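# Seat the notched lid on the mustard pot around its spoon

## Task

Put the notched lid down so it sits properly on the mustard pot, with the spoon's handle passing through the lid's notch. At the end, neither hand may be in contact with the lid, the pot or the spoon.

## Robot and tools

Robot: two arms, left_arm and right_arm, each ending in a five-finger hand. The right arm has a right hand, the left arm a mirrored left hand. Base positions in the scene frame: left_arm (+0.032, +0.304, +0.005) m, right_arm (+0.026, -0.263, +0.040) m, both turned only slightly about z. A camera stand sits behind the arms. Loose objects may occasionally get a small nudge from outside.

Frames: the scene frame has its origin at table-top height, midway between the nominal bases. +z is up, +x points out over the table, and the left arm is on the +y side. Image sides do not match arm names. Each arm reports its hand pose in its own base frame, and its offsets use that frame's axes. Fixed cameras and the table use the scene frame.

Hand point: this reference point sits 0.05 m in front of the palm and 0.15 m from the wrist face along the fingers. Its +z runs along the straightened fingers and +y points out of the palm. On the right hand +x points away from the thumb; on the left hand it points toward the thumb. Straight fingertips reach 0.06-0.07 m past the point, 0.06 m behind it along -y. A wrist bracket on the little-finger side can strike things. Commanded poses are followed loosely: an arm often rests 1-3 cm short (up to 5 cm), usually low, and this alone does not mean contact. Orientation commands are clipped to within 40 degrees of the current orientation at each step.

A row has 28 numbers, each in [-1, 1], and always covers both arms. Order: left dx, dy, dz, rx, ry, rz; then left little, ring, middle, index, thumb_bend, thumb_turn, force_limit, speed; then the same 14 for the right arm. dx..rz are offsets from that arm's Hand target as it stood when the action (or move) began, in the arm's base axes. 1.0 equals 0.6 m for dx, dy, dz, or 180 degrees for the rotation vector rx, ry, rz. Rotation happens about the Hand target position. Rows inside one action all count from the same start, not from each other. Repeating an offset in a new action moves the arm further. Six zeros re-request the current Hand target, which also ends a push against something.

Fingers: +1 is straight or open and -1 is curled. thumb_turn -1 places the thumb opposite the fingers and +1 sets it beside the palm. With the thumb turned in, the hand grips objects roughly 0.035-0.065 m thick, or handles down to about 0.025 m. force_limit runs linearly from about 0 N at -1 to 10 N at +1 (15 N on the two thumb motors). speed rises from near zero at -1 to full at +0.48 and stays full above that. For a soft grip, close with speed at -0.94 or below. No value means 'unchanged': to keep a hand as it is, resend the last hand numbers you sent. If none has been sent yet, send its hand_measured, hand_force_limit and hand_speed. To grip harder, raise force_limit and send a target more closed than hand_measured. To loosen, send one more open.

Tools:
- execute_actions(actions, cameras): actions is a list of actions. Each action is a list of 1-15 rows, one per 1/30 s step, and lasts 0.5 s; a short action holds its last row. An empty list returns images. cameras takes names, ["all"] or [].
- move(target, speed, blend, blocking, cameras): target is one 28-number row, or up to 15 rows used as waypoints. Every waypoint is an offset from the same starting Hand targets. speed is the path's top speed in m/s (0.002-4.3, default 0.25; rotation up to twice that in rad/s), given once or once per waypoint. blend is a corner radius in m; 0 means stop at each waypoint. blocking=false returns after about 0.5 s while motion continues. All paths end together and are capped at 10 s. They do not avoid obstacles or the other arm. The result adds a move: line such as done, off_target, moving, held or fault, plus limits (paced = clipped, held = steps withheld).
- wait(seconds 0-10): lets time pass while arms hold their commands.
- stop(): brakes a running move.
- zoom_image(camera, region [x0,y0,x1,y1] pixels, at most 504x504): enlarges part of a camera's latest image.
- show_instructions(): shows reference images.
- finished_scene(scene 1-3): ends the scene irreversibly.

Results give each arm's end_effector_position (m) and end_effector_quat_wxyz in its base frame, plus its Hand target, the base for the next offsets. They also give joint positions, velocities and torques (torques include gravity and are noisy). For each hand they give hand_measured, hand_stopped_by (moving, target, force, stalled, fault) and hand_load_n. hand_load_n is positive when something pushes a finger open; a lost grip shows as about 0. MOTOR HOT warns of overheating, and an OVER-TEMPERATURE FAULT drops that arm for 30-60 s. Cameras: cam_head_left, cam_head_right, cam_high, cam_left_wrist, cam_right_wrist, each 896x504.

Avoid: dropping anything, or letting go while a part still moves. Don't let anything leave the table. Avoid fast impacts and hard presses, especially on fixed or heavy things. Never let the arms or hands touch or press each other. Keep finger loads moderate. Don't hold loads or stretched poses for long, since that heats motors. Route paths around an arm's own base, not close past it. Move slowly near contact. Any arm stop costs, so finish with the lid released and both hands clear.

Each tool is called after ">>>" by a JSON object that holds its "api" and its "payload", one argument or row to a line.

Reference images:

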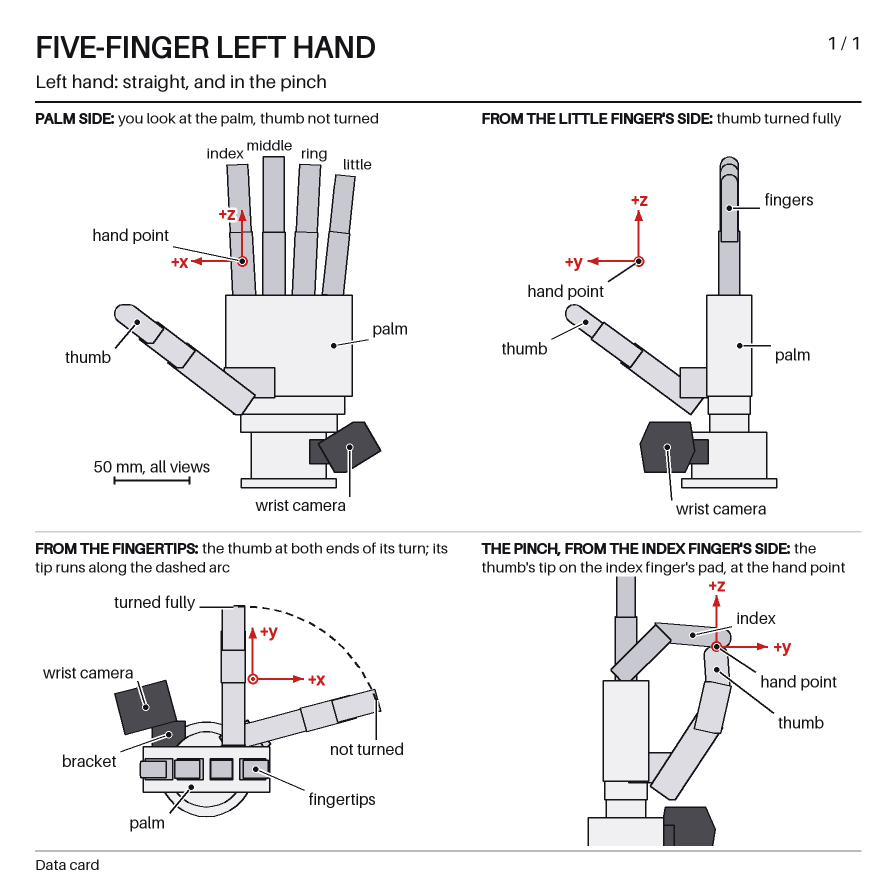

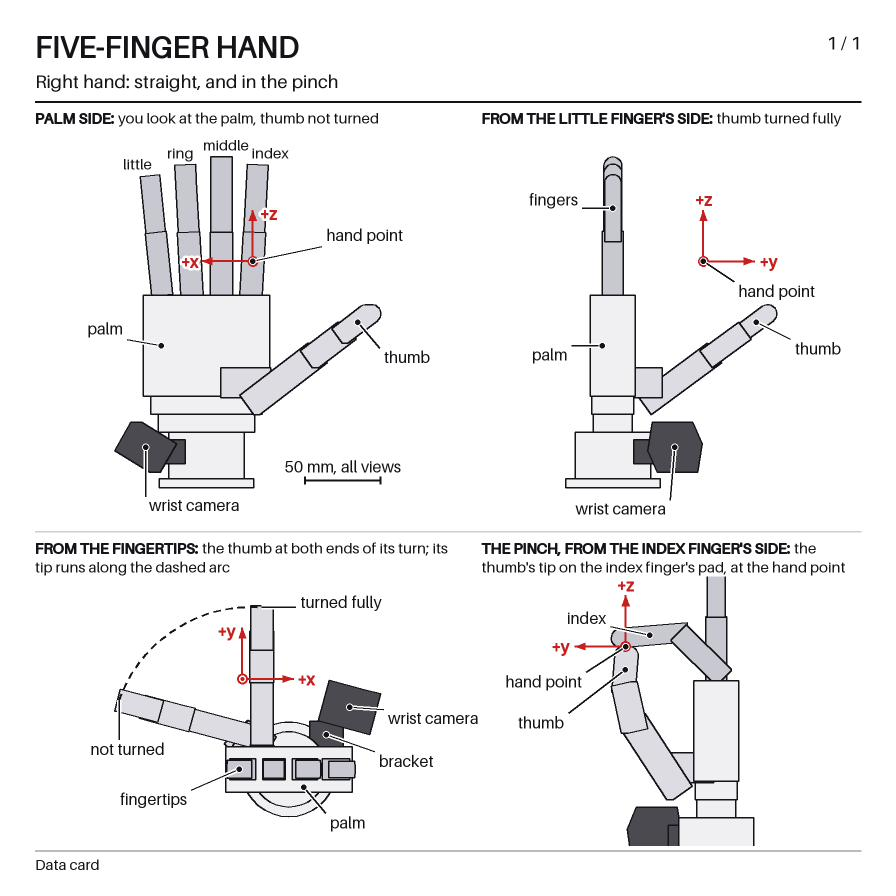

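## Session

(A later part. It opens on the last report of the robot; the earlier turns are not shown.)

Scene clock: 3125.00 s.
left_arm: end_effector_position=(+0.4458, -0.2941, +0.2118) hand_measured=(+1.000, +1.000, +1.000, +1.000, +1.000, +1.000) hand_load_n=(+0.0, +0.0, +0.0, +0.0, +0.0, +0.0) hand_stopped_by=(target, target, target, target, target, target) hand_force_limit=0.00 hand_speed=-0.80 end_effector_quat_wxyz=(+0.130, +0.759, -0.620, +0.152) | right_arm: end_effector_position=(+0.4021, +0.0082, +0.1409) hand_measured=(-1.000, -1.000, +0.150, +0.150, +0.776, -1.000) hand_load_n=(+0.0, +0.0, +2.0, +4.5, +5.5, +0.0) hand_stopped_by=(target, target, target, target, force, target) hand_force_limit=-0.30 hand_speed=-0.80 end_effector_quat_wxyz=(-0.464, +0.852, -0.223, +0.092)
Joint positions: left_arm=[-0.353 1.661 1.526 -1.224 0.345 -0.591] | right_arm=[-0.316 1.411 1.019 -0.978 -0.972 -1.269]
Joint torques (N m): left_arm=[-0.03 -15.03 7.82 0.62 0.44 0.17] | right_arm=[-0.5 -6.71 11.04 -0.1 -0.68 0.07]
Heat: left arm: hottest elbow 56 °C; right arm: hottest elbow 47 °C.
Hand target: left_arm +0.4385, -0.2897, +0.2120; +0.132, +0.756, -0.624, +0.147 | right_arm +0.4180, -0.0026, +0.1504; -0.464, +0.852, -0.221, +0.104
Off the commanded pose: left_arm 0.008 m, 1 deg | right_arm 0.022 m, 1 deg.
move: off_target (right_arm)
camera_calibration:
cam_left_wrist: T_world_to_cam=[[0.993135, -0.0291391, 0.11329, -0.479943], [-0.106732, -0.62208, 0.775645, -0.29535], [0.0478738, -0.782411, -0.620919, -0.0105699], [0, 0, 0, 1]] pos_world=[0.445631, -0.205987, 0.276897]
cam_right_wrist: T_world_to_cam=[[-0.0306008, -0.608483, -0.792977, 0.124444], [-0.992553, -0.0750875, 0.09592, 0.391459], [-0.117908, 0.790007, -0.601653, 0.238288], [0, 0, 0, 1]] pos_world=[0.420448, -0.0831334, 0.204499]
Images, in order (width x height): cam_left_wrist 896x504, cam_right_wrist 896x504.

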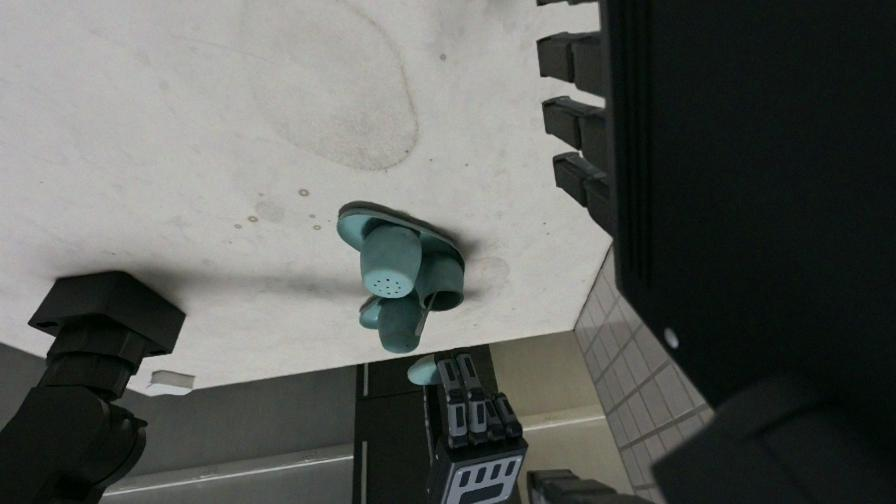

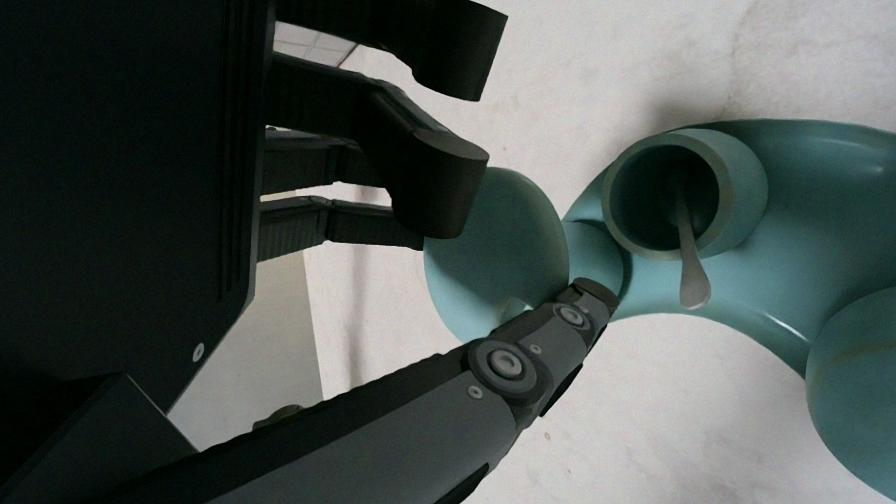

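>>> {"api": "execute_actions", "payload": {
  "actions": [],
  "cameras": ["cam_head_left","cam_head_right","cam_high"]
}}

Scene clock: 3203.53 s.
left_arm: end_effector_position=(+0.4458, -0.2941, +0.2118) hand_measured=(+1.000, +1.000, +1.000, +1.000, +1.000, +1.000) hand_load_n=(+0.0, +0.0, +0.0, +0.0, +0.0, +0.0) hand_stopped_by=(target, target, target, target, target, target) hand_force_limit=0.00 hand_speed=-0.80 end_effector_quat_wxyz=(+0.130, +0.759, -0.620, +0.152) | right_arm: end_effector_position=(+0.4023, +0.0081, +0.1410) hand_measured=(-1.000, -1.000, +0.150, +0.150, +0.776, -1.000) hand_load_n=(+0.0, +0.0, +2.0, +4.5, +5.5, +0.0) hand_stopped_by=(target, target, target, target, force, target) hand_force_limit=-0.30 hand_speed=-0.80 end_effector_quat_wxyz=(-0.464, +0.852, -0.223, +0.092)
Joint positions: left_arm=[-0.353 1.661 1.526 -1.224 0.345 -0.591] | right_arm=[-0.316 1.411 1.019 -0.978 -0.972 -1.27]
Joint velocities: within noise
Joint torques (N m): left_arm=[-0.03 -15.03 7.82 0.61 0.44 0.17] | right_arm=[-0.67 -6.59 11.43 0.01 -0.67 0.07]
Heat: left arm: hottest elbow 55 °C; right arm: hottest elbow 44 °C.
Hand target: left_arm +0.4385, -0.2897, +0.2120; +0.132, +0.756, -0.624, +0.147 | right_arm +0.4180, -0.0026, +0.1504; -0.464, +0.852, -0.221, +0.104
Off the commanded pose: left_arm 0.008 m, 1 deg | right_arm 0.021 m, 1 deg.
Images, in order (width x height): cam_head_left 896x504, cam_head_right 896x504, cam_high 896x504.

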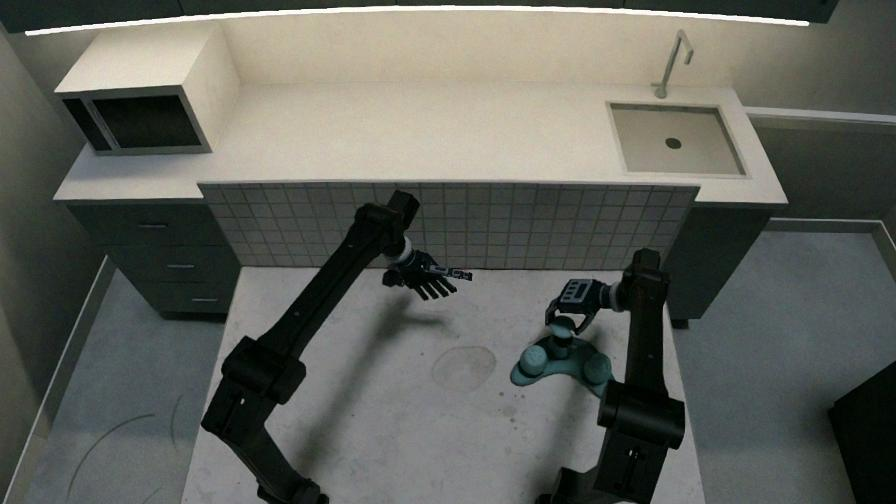

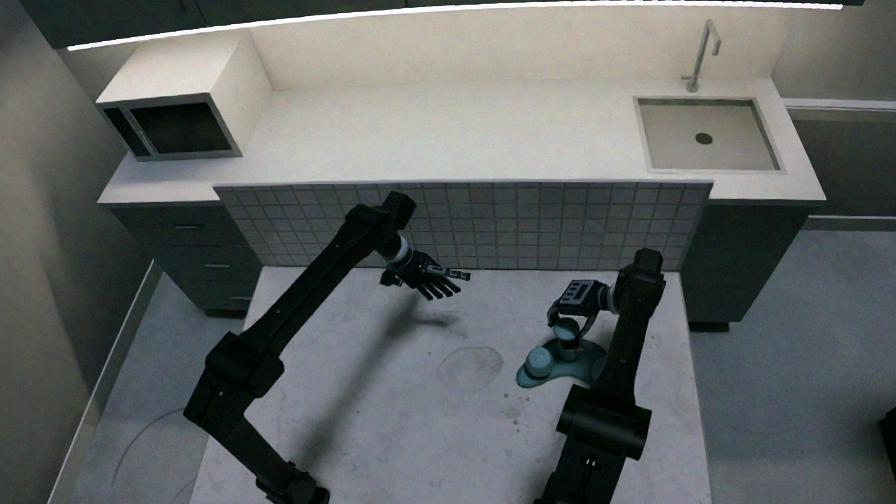

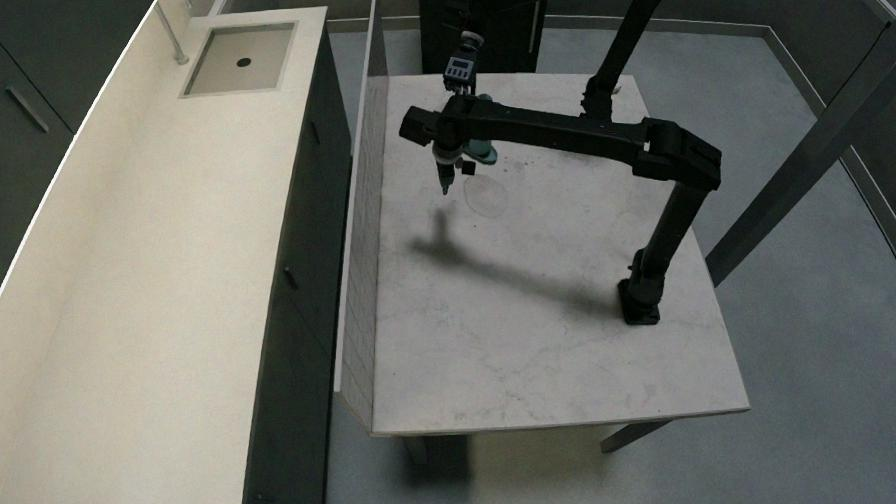

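>>> {"api": "zoom_image", "payload": {
  "camera": "cam_head_left",
  "region": [500, 290, 640, 410]
}}

>>> {"api": "zoom_image", "payload": {
  "camera": "cam_head_right",
  "region": [500, 290, 640, 410]
}}

Scaled by 3.600 from the camera's 896x504 image, which has a finer 1280x720 frame.

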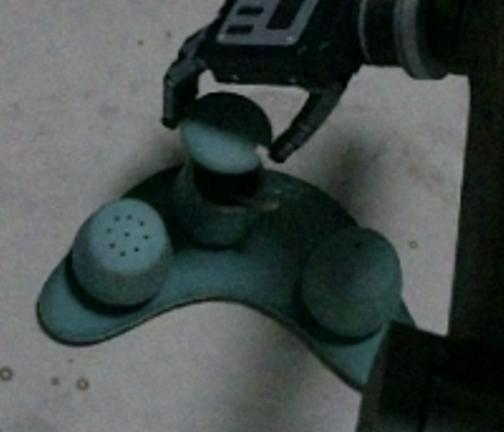

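Scaled by 3.600 from the camera's 896x504 image, which has a finer 1280x720 frame.

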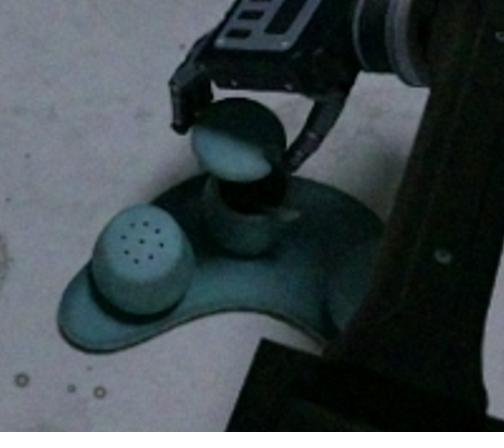

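>>> {"api": "zoom_image", "payload": {
  "camera": "cam_head_left",
  "region": [540, 310, 590, 365]
}}

>>> {"api": "zoom_image", "payload": {
  "camera": "cam_head_right",
  "region": [545, 310, 595, 365]
}}

Scaled by 9.164 from the camera's 896x504 image, which has a finer 1280x720 frame.

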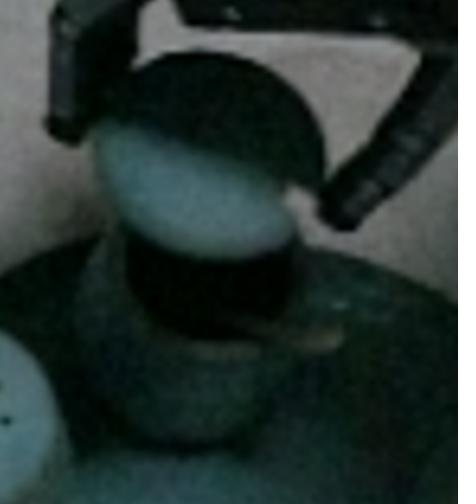

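Scaled by 9.164 from the camera's 896x504 image, which has a finer 1280x720 frame.

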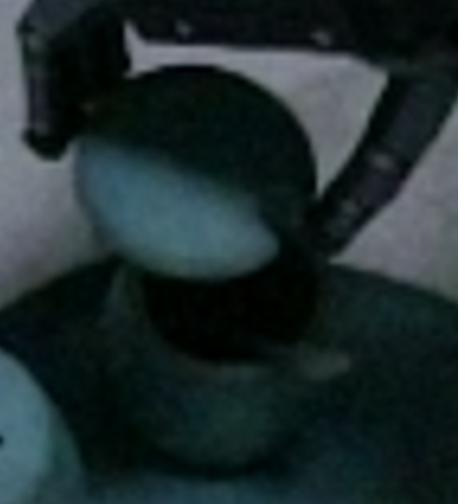

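>>> {"api": "move", "payload": {
  "target": [0,0,0,0,0,0,1,1,1,1,1,1,0,-0.8,0.035,-0.023,0.0,0,0,-0.117,-1,-1,0.15,0.15,0.6,-1,-0.3,-0.8],
  "speed": 0.12,
  "cameras": ["cam_right_wrist","cam_left_wrist","cam_head_left"]
}}

>>> {"api": "zoom_image", "payload": {
  "camera": "cam_head_left",
  "region": [530, 300, 610, 380]
}}

>>> {"api": "zoom_image", "payload": {
  "camera": "cam_right_wrist",
  "region": [400, 120, 740, 380]
}}

Scene clock: 3262.17 s.
left_arm: end_effector_position=(+0.4458, -0.2941, +0.2118) hand_measured=(+1.000, +1.000, +1.000, +1.000, +1.000, +1.000) hand_load_n=(+0.0, +0.0, +0.0, +0.0, +0.0, +0.0) hand_stopped_by=(target, target, target, target, target, target) hand_force_limit=0.00 hand_speed=-0.80 end_effector_quat_wxyz=(+0.130, +0.759, -0.620, +0.152) | right_arm: end_effector_position=(+0.4408, -0.0122, +0.1492) hand_measured=(-1.000, -1.000, +0.150, +0.150, +0.776, -1.000) hand_load_n=(+0.0, +0.0, +1.5, +4.0, +5.5, +0.0) hand_stopped_by=(target, target, target, target, force, target) hand_force_limit=-0.30 hand_speed=-0.80 end_effector_quat_wxyz=(-0.437, +0.801, -0.368, +0.179)
Joint positions: left_arm=[-0.353 1.661 1.526 -1.224 0.345 -0.591] | right_arm=[-0.324 1.322 0.924 -0.552 -0.822 -0.756]
Joint torques (N m): left_arm=[-0.03 -15.09 7.82 0.62 0.44 0.17] | right_arm=[-0.21 -8.12 7.42 1.87 -0.3 0.28]
Heat: left arm: hottest elbow 54 °C; right arm: hottest elbow 45 °C.
Hand target: left_arm +0.4385, -0.2897, +0.2120; +0.132, +0.756, -0.624, +0.147 | right_arm +0.4391, -0.0165, +0.1504; -0.437, +0.797, -0.373, +0.187
Off the commanded pose: left_arm 0.008 m, 1 deg | right_arm 0.005 m, 1 deg.
move: done
camera_calibration:
cam_left_wrist: T_world_to_cam=[[0.993135, -0.0291391, 0.11329, -0.479943], [-0.106732, -0.62208, 0.775645, -0.29535], [0.0478738, -0.782411, -0.620919, -0.0105699], [0, 0, 0, 1]] pos_world=[0.445631, -0.205987, 0.276897]
cam_right_wrist: T_world_to_cam=[[-0.234603, -0.569054, -0.788124, 0.209564], [-0.956725, 0.278747, 0.0835263, 0.41786], [0.172156, 0.773614, -0.609823, 0.136985], [0, 0, 0, 1]] pos_world=[0.425359, -0.103197, 0.213797]
Images, in order (width x height): cam_head_left 896x504, cam_left_wrist 896x504, cam_right_wrist 896x504.

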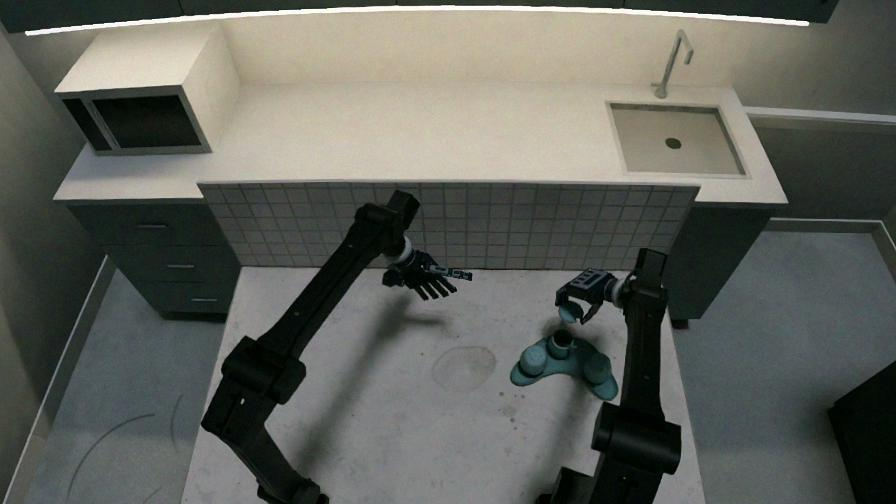

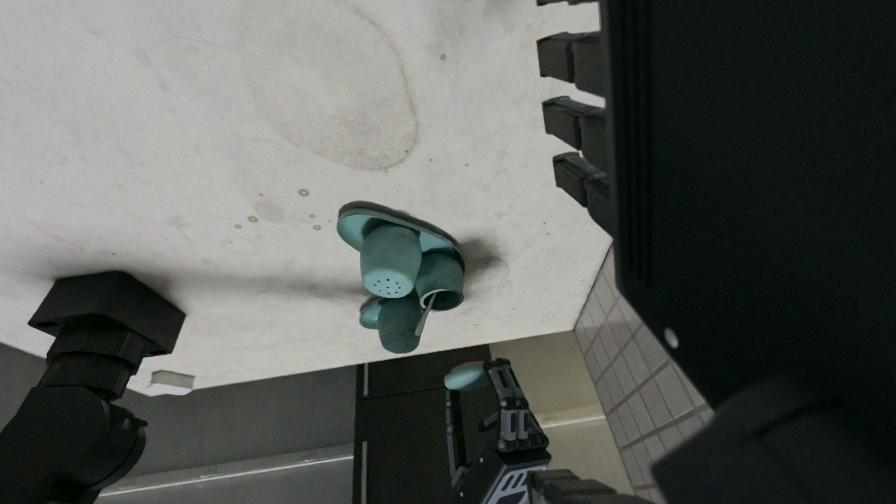

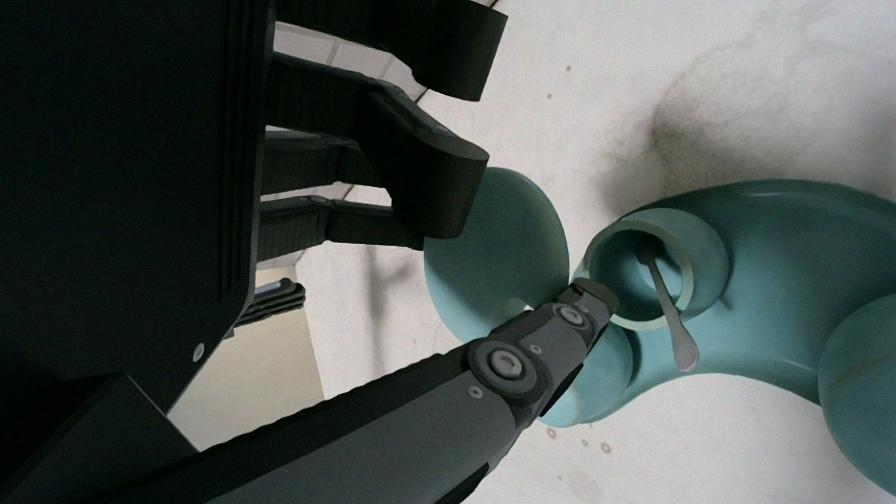

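Scaled by 6.300 from the camera's 896x504 image, which has a finer 1280x720 frame.

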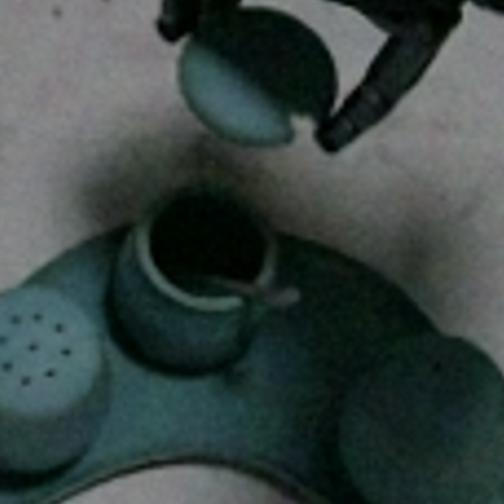

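Scaled by 1.482 from the camera's 896x504 image, which has a finer 1280x720 frame.

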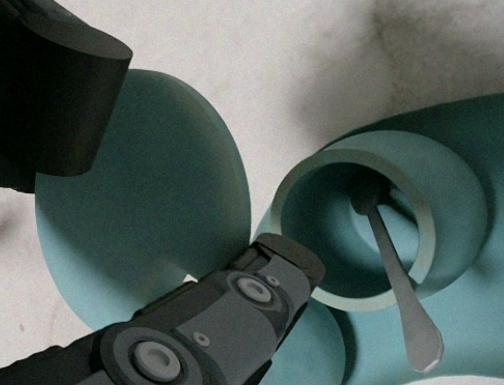

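>>> {"api": "move", "payload": {
  "target": [0,0,0,0,0,0,1,1,1,1,1,1,0,-0.8,-0.032,0.003,-0.045,0,0,0.0195,-1,-1,0.15,0.15,0.6,-1,-0.3,-0.8],
  "speed": 0.1,
  "cameras": ["cam_right_wrist","cam_left_wrist","cam_head_left"]
}}

>>> {"api": "zoom_image", "payload": {
  "camera": "cam_head_left",
  "region": [530, 300, 610, 380]
}}

>>> {"api": "zoom_image", "payload": {
  "camera": "cam_right_wrist",
  "region": [400, 120, 740, 380]
}}

>>> {"api": "zoom_image", "payload": {
  "camera": "cam_left_wrist",
  "region": [380, 230, 520, 400]
}}

Scene clock: 3303.07 s.
left_arm: end_effector_position=(+0.4458, -0.2941, +0.2118) hand_measured=(+1.000, +1.000, +1.000, +1.000, +1.000, +1.000) hand_load_n=(+0.0, +0.0, +0.0, +0.0, +0.0, +0.0) hand_stopped_by=(target, target, target, target, target, target) hand_force_limit=0.00 hand_speed=-0.80 end_effector_quat_wxyz=(+0.130, +0.759, -0.620, +0.152) | right_arm: end_effector_position=(+0.4216, -0.0087, +0.1275) hand_measured=(-1.000, -1.000, +0.150, +0.150, +0.776, -1.000) hand_load_n=(+0.0, +0.0, +1.5, +4.0, +5.5, +0.0) hand_stopped_by=(target, target, target, target, force, target) hand_force_limit=-0.30 hand_speed=-0.80 end_effector_quat_wxyz=(-0.444, +0.809, -0.346, +0.169)
Joint positions: left_arm=[-0.353 1.661 1.526 -1.224 0.345 -0.591] | right_arm=[-0.338 1.322 0.865 -0.55 -0.863 -0.835]
Joint torques (N m): left_arm=[-0.03 -15.03 7.8 0.61 0.44 0.17] | right_arm=[-1.14 -6.71 7.05 1.66 -0.54 0.06]
Heat: left arm: hottest elbow 54 °C; right arm: hottest elbow 43 °C.
Hand target: left_arm +0.4385, -0.2897, +0.2120; +0.132, +0.756, -0.624, +0.147 | right_arm +0.4198, -0.0145, +0.1234; -0.443, +0.808, -0.349, +0.173
Off the commanded pose: left_arm 0.008 m, 1 deg | right_arm 0.007 m, 1 deg.
move: done
camera_calibration:
cam_left_wrist: T_world_to_cam=[[0.993135, -0.0291391, 0.11329, -0.479943], [-0.106732, -0.62208, 0.775645, -0.29535], [0.0478738, -0.782411, -0.620919, -0.0105699], [0, 0, 0, 1]] pos_world=[0.445631, -0.205987, 0.276897]
cam_right_wrist: T_world_to_cam=[[-0.200811, -0.578398, -0.790652, 0.175823], [-0.970485, 0.227482, 0.0800716, 0.406103], [0.133546, 0.783395, -0.607007, 0.140352], [0, 0, 0, 1]] pos_world=[0.410681, -0.100636, 0.191693]
Images, in order (width x height): cam_head_left 896x504, cam_left_wrist 896x504, cam_right_wrist 896x504.

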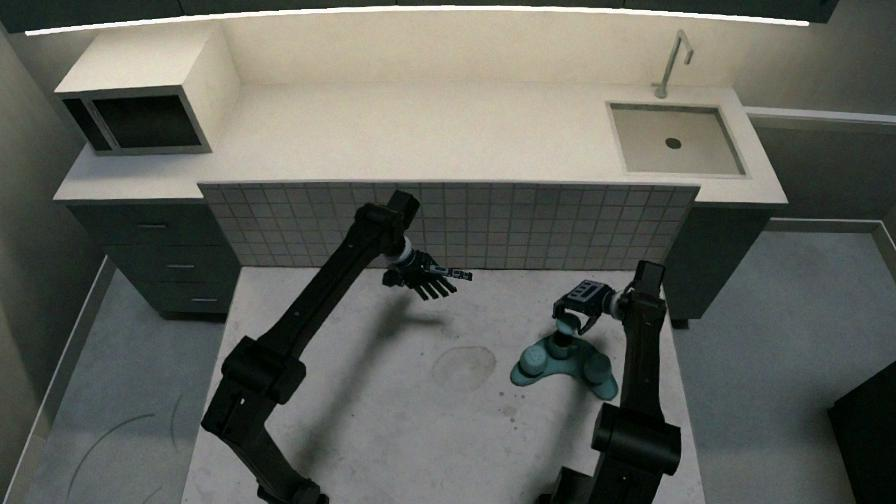

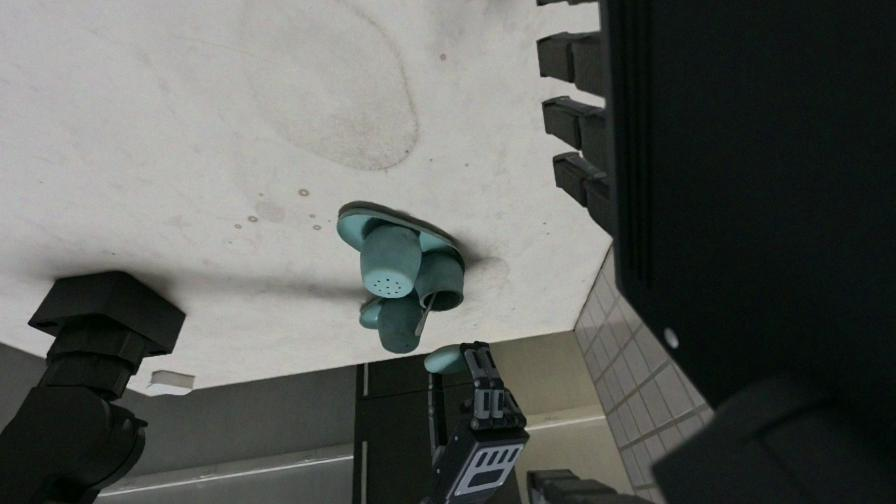

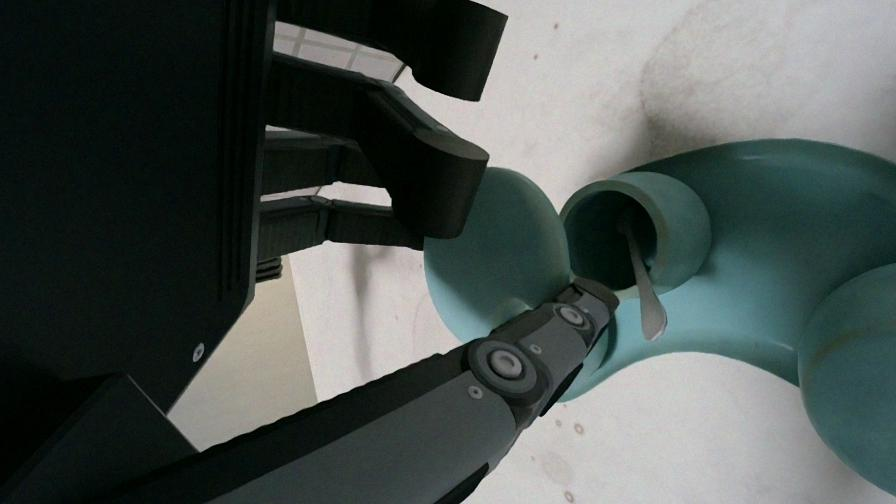

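Scaled by 6.300 from the camera's 896x504 image, which has a finer 1280x720 frame.

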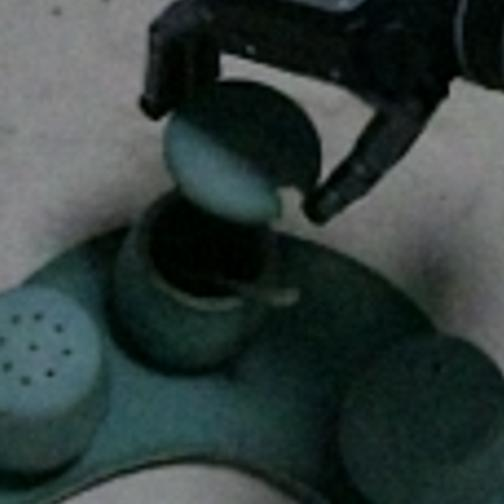

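Scaled by 1.482 from the camera's 896x504 image, which has a finer 1280x720 frame.

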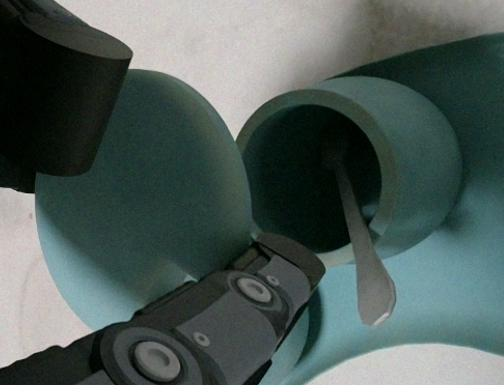

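Scaled by 2.965 from the camera's 896x504 image, which has a finer 1280x720 frame.

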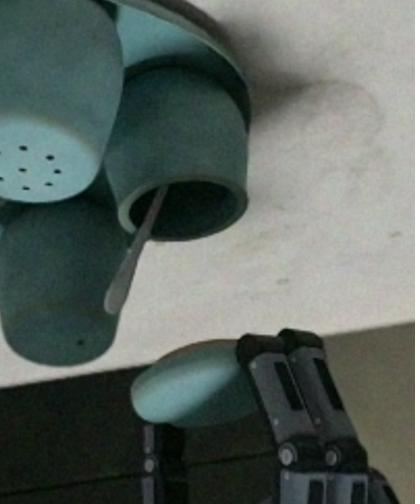

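>>> {"api": "move", "payload": {
  "target": [0,0,0,0,0,0,1,1,1,1,1,1,0,-0.8,0,-0.002,-0.045,0,0,-0.003,-1,-1,0.15,0.15,0.6,-1,-0.3,-0.8],
  "speed": 0.08,
  "cameras": ["cam_right_wrist","cam_left_wrist","cam_head_left"]
}}

>>> {"api": "zoom_image", "payload": {
  "camera": "cam_head_left",
  "region": [530, 310, 600, 370]
}}

>>> {"api": "zoom_image", "payload": {
  "camera": "cam_right_wrist",
  "region": [400, 120, 740, 380]
}}

>>> {"api": "zoom_image", "payload": {
  "camera": "cam_left_wrist",
  "region": [380, 230, 520, 400]
}}

Scene clock: 3344.23 s.
left_arm: end_effector_position=(+0.4458, -0.2941, +0.2118) hand_measured=(+1.000, +1.000, +1.000, +1.000, +1.000, +1.000) hand_load_n=(+0.0, +0.0, +0.0, +0.0, +0.0, +0.0) hand_stopped_by=(target, target, target, target, target, target) hand_force_limit=0.00 hand_speed=-0.80 end_effector_quat_wxyz=(+0.130, +0.759, -0.620, +0.152) | right_arm: end_effector_position=(+0.4215, -0.0098, +0.1066) hand_measured=(-1.000, -1.000, +0.150, +0.150, +0.776, -1.000) hand_load_n=(+0.0, +0.0, +2.0, +4.5, +5.5, -0.5) hand_stopped_by=(target, target, target, target, force, target) hand_force_limit=-0.30 hand_speed=-0.80 end_effector_quat_wxyz=(-0.444, +0.809, -0.342, +0.178)
Joint positions: left_arm=[-0.353 1.661 1.526 -1.224 0.345 -0.591] | right_arm=[-0.341 1.342 0.818 -0.463 -0.863 -0.836]
Joint torques (N m): left_arm=[-0.09 -14.97 7.82 0.62 0.44 0.17] | right_arm=[-0.79 -5.3 6.83 1.57 -0.43 0.11]
Heat: left arm: hottest elbow 53 °C; right arm: hottest elbow 43 °C.
Hand target: left_arm +0.4385, -0.2897, +0.2120; +0.132, +0.756, -0.624, +0.147 | right_arm +0.4200, -0.0158, +0.0965; -0.442, +0.806, -0.352, +0.175
Off the commanded pose: left_arm 0.008 m, 1 deg | right_arm 0.012 m, 1 deg.
move: off_target (right_arm)
camera_calibration:
cam_left_wrist: T_world_to_cam=[[0.993135, -0.0291391, 0.11329, -0.479943], [-0.106732, -0.62208, 0.775645, -0.29535], [0.0478738, -0.782411, -0.620919, -0.0105699], [0, 0, 0, 1]] pos_world=[0.445631, -0.205987, 0.276897]
cam_right_wrist: T_world_to_cam=[[-0.186916, -0.583534, -0.790285, 0.152693], [-0.97133, 0.230079, 0.0598492, 0.410411], [0.146904, 0.778814, -0.60981, 0.123275], [0, 0, 0, 1]] pos_world=[0.409076, -0.101334, 0.171282]
Images, in order (width x height): cam_head_left 896x504, cam_left_wrist 896x504, cam_right_wrist 896x504.

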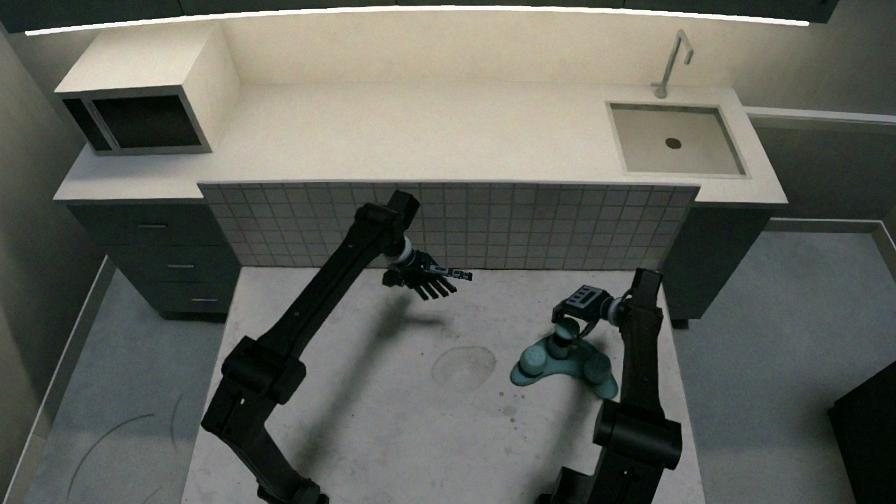

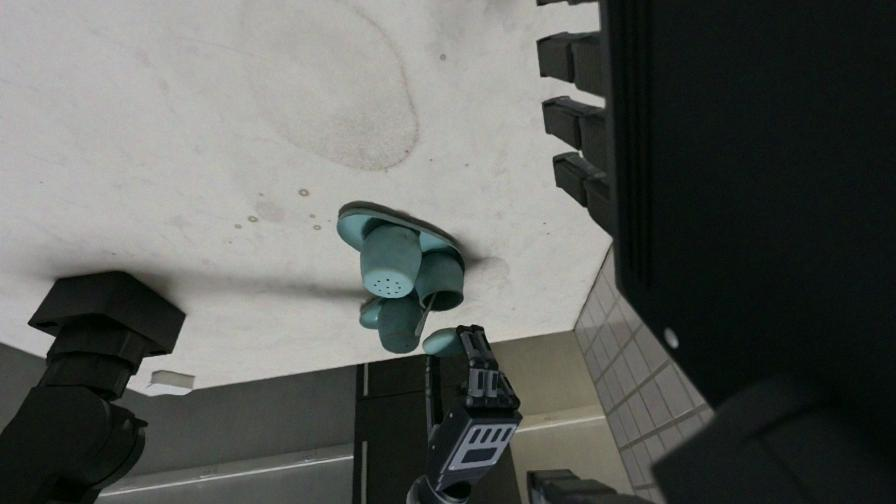

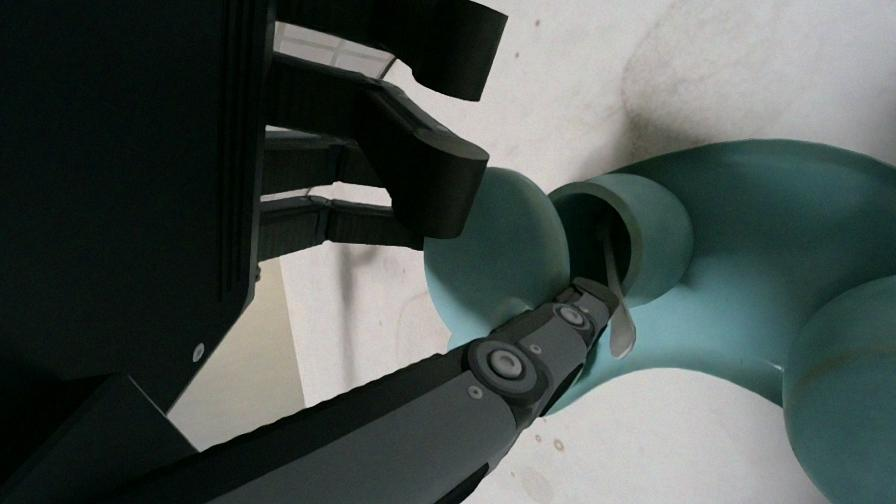

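Scaled by 7.200 from the camera's 896x504 image, which has a finer 1280x720 frame.

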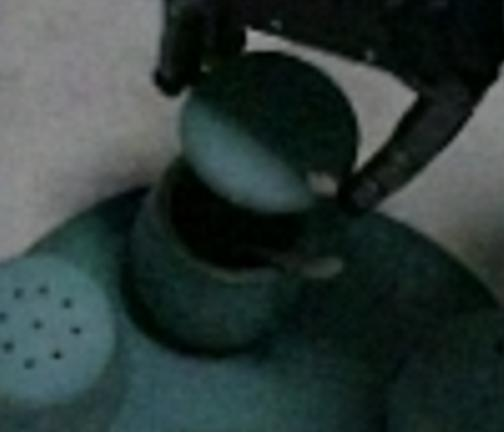

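Scaled by 1.482 from the camera's 896x504 image, which has a finer 1280x720 frame.

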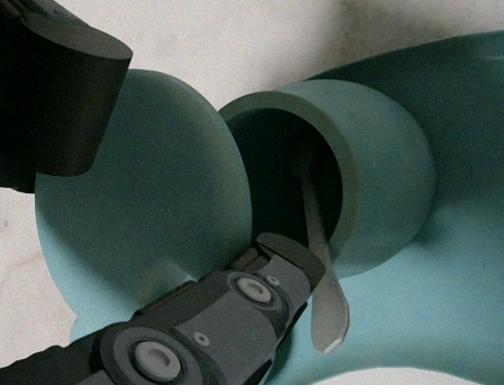

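Scaled by 2.965 from the camera's 896x504 image, which has a finer 1280x720 frame.

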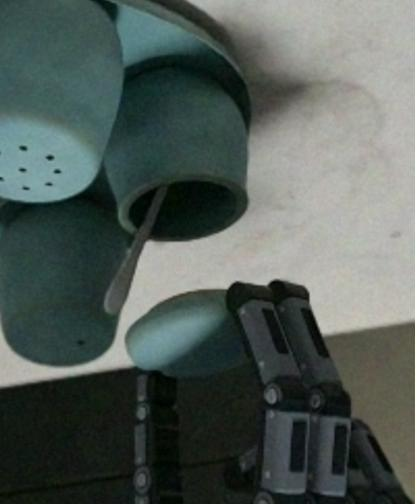

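>>> {"api": "move", "payload": {
  "target": [0,0,0,0,0,0,1,1,1,1,1,1,0,-0.8,0.001,0.001,-0.05,0,0,0.0,-1,-1,0.15,0.15,0.6,-1,-0.3,-0.8],
  "speed": 0.08,
  "cameras": ["cam_right_wrist","cam_left_wrist","cam_head_left"]
}}

>>> {"api": "zoom_image", "payload": {
  "camera": "cam_head_left",
  "region": [530, 310, 600, 370]
}}

>>> {"api": "zoom_image", "payload": {
  "camera": "cam_right_wrist",
  "region": [400, 120, 740, 380]
}}

>>> {"api": "zoom_image", "payload": {
  "camera": "cam_left_wrist",
  "region": [390, 250, 500, 380]
}}

Scene clock: 3388.33 s.
left_arm: end_effector_position=(+0.4458, -0.2941, +0.2118) hand_measured=(+1.000, +1.000, +1.000, +1.000, +1.000, +1.000) hand_load_n=(+0.0, +0.0, +0.0, +0.0, +0.0, +0.0) hand_stopped_by=(target, target, target, target, target, target) hand_force_limit=0.00 hand_speed=-0.80 end_effector_quat_wxyz=(+0.130, +0.759, -0.620, +0.152) | right_arm: end_effector_position=(+0.4226, -0.0104, +0.0761) hand_measured=(-1.000, -1.000, +0.150, +0.150, +0.776, -1.000) hand_load_n=(+0.0, +0.0, +2.0, +4.0, +5.5, +0.0) hand_stopped_by=(target, target, target, target, force, target) hand_force_limit=-0.30 hand_speed=-0.80 end_effector_quat_wxyz=(-0.443, +0.809, -0.342, +0.179)
Joint positions: left_arm=[-0.353 1.661 1.526 -1.224 0.345 -0.591] | right_arm=[-0.341 1.396 0.776 -0.365 -0.862 -0.836]
Joint torques (N m): left_arm=[-0.03 -15.03 7.83 0.62 0.44 0.17] | right_arm=[-1.03 -5.48 6.53 1.7 -0.41 0.2]
Heat: left arm: hottest elbow 53 °C; right arm: hottest elbow 41 °C.
Hand target: left_arm +0.4385, -0.2897, +0.2120; +0.132, +0.756, -0.624, +0.147 | right_arm +0.4204, -0.0152, +0.0664; -0.442, +0.806, -0.352, +0.175
Off the commanded pose: left_arm 0.008 m, 1 deg | right_arm 0.011 m, 1 deg.
move: off_target (right_arm)
camera_calibration:
cam_left_wrist: T_world_to_cam=[[0.993135, -0.0291391, 0.11329, -0.479943], [-0.106732, -0.62208, 0.775645, -0.29535], [0.0478738, -0.782411, -0.620919, -0.0105699], [0, 0, 0, 1]] pos_world=[0.445631, -0.205987, 0.276897]
cam_right_wrist: T_world_to_cam=[[-0.186716, -0.584435, -0.789667, 0.128224], [-0.971216, 0.230826, 0.0588078, 0.413499], [0.147906, 0.777917, -0.610711, 0.104542], [0, 0, 0, 1]] pos_world=[0.410076, -0.101833, 0.140782]
Images, in order (width x height): cam_head_left 896x504, cam_left_wrist 896x504, cam_right_wrist 896x504.

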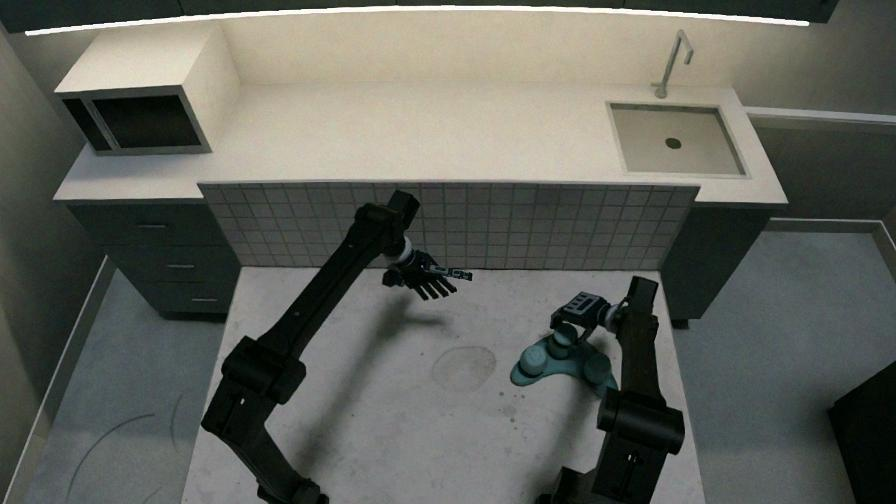

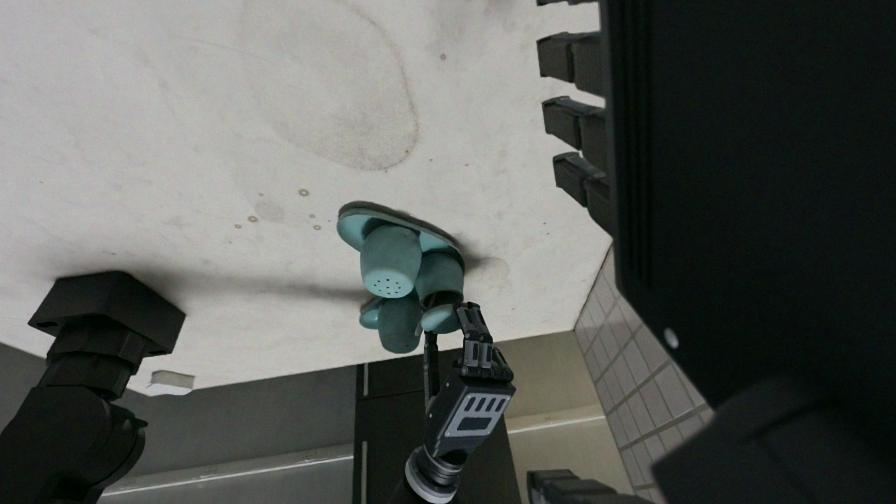

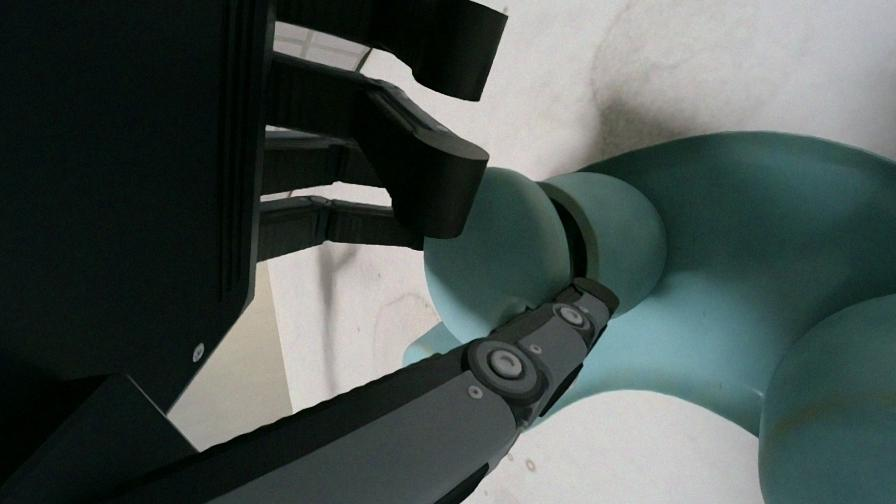

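Scaled by 7.200 from the camera's 896x504 image, which has a finer 1280x720 frame.

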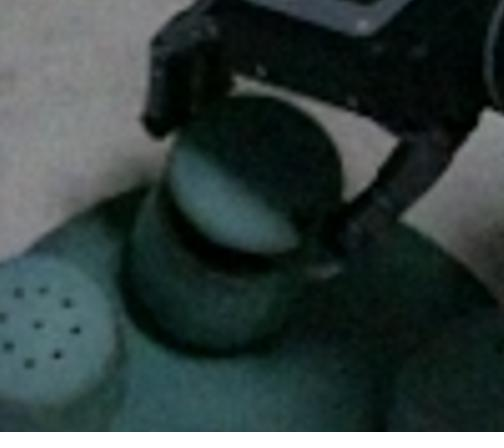

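Scaled by 1.482 from the camera's 896x504 image, which has a finer 1280x720 frame.

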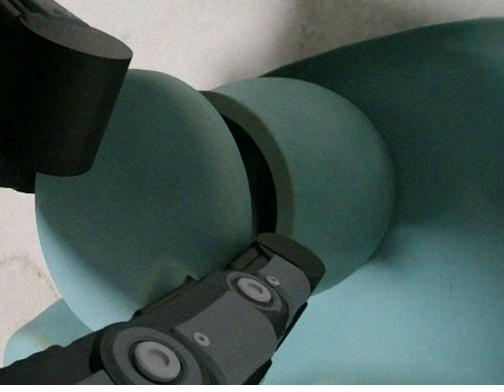

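Scaled by 3.877 from the camera's 896x504 image, which has a finer 1280x720 frame.

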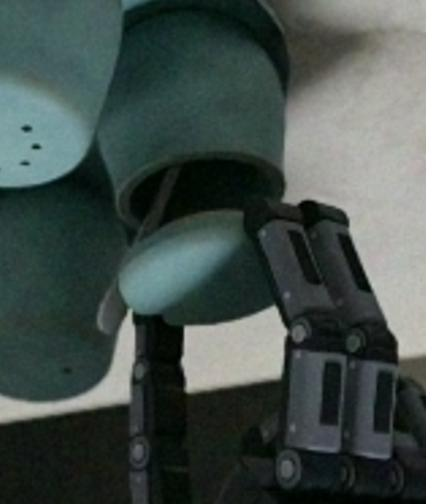

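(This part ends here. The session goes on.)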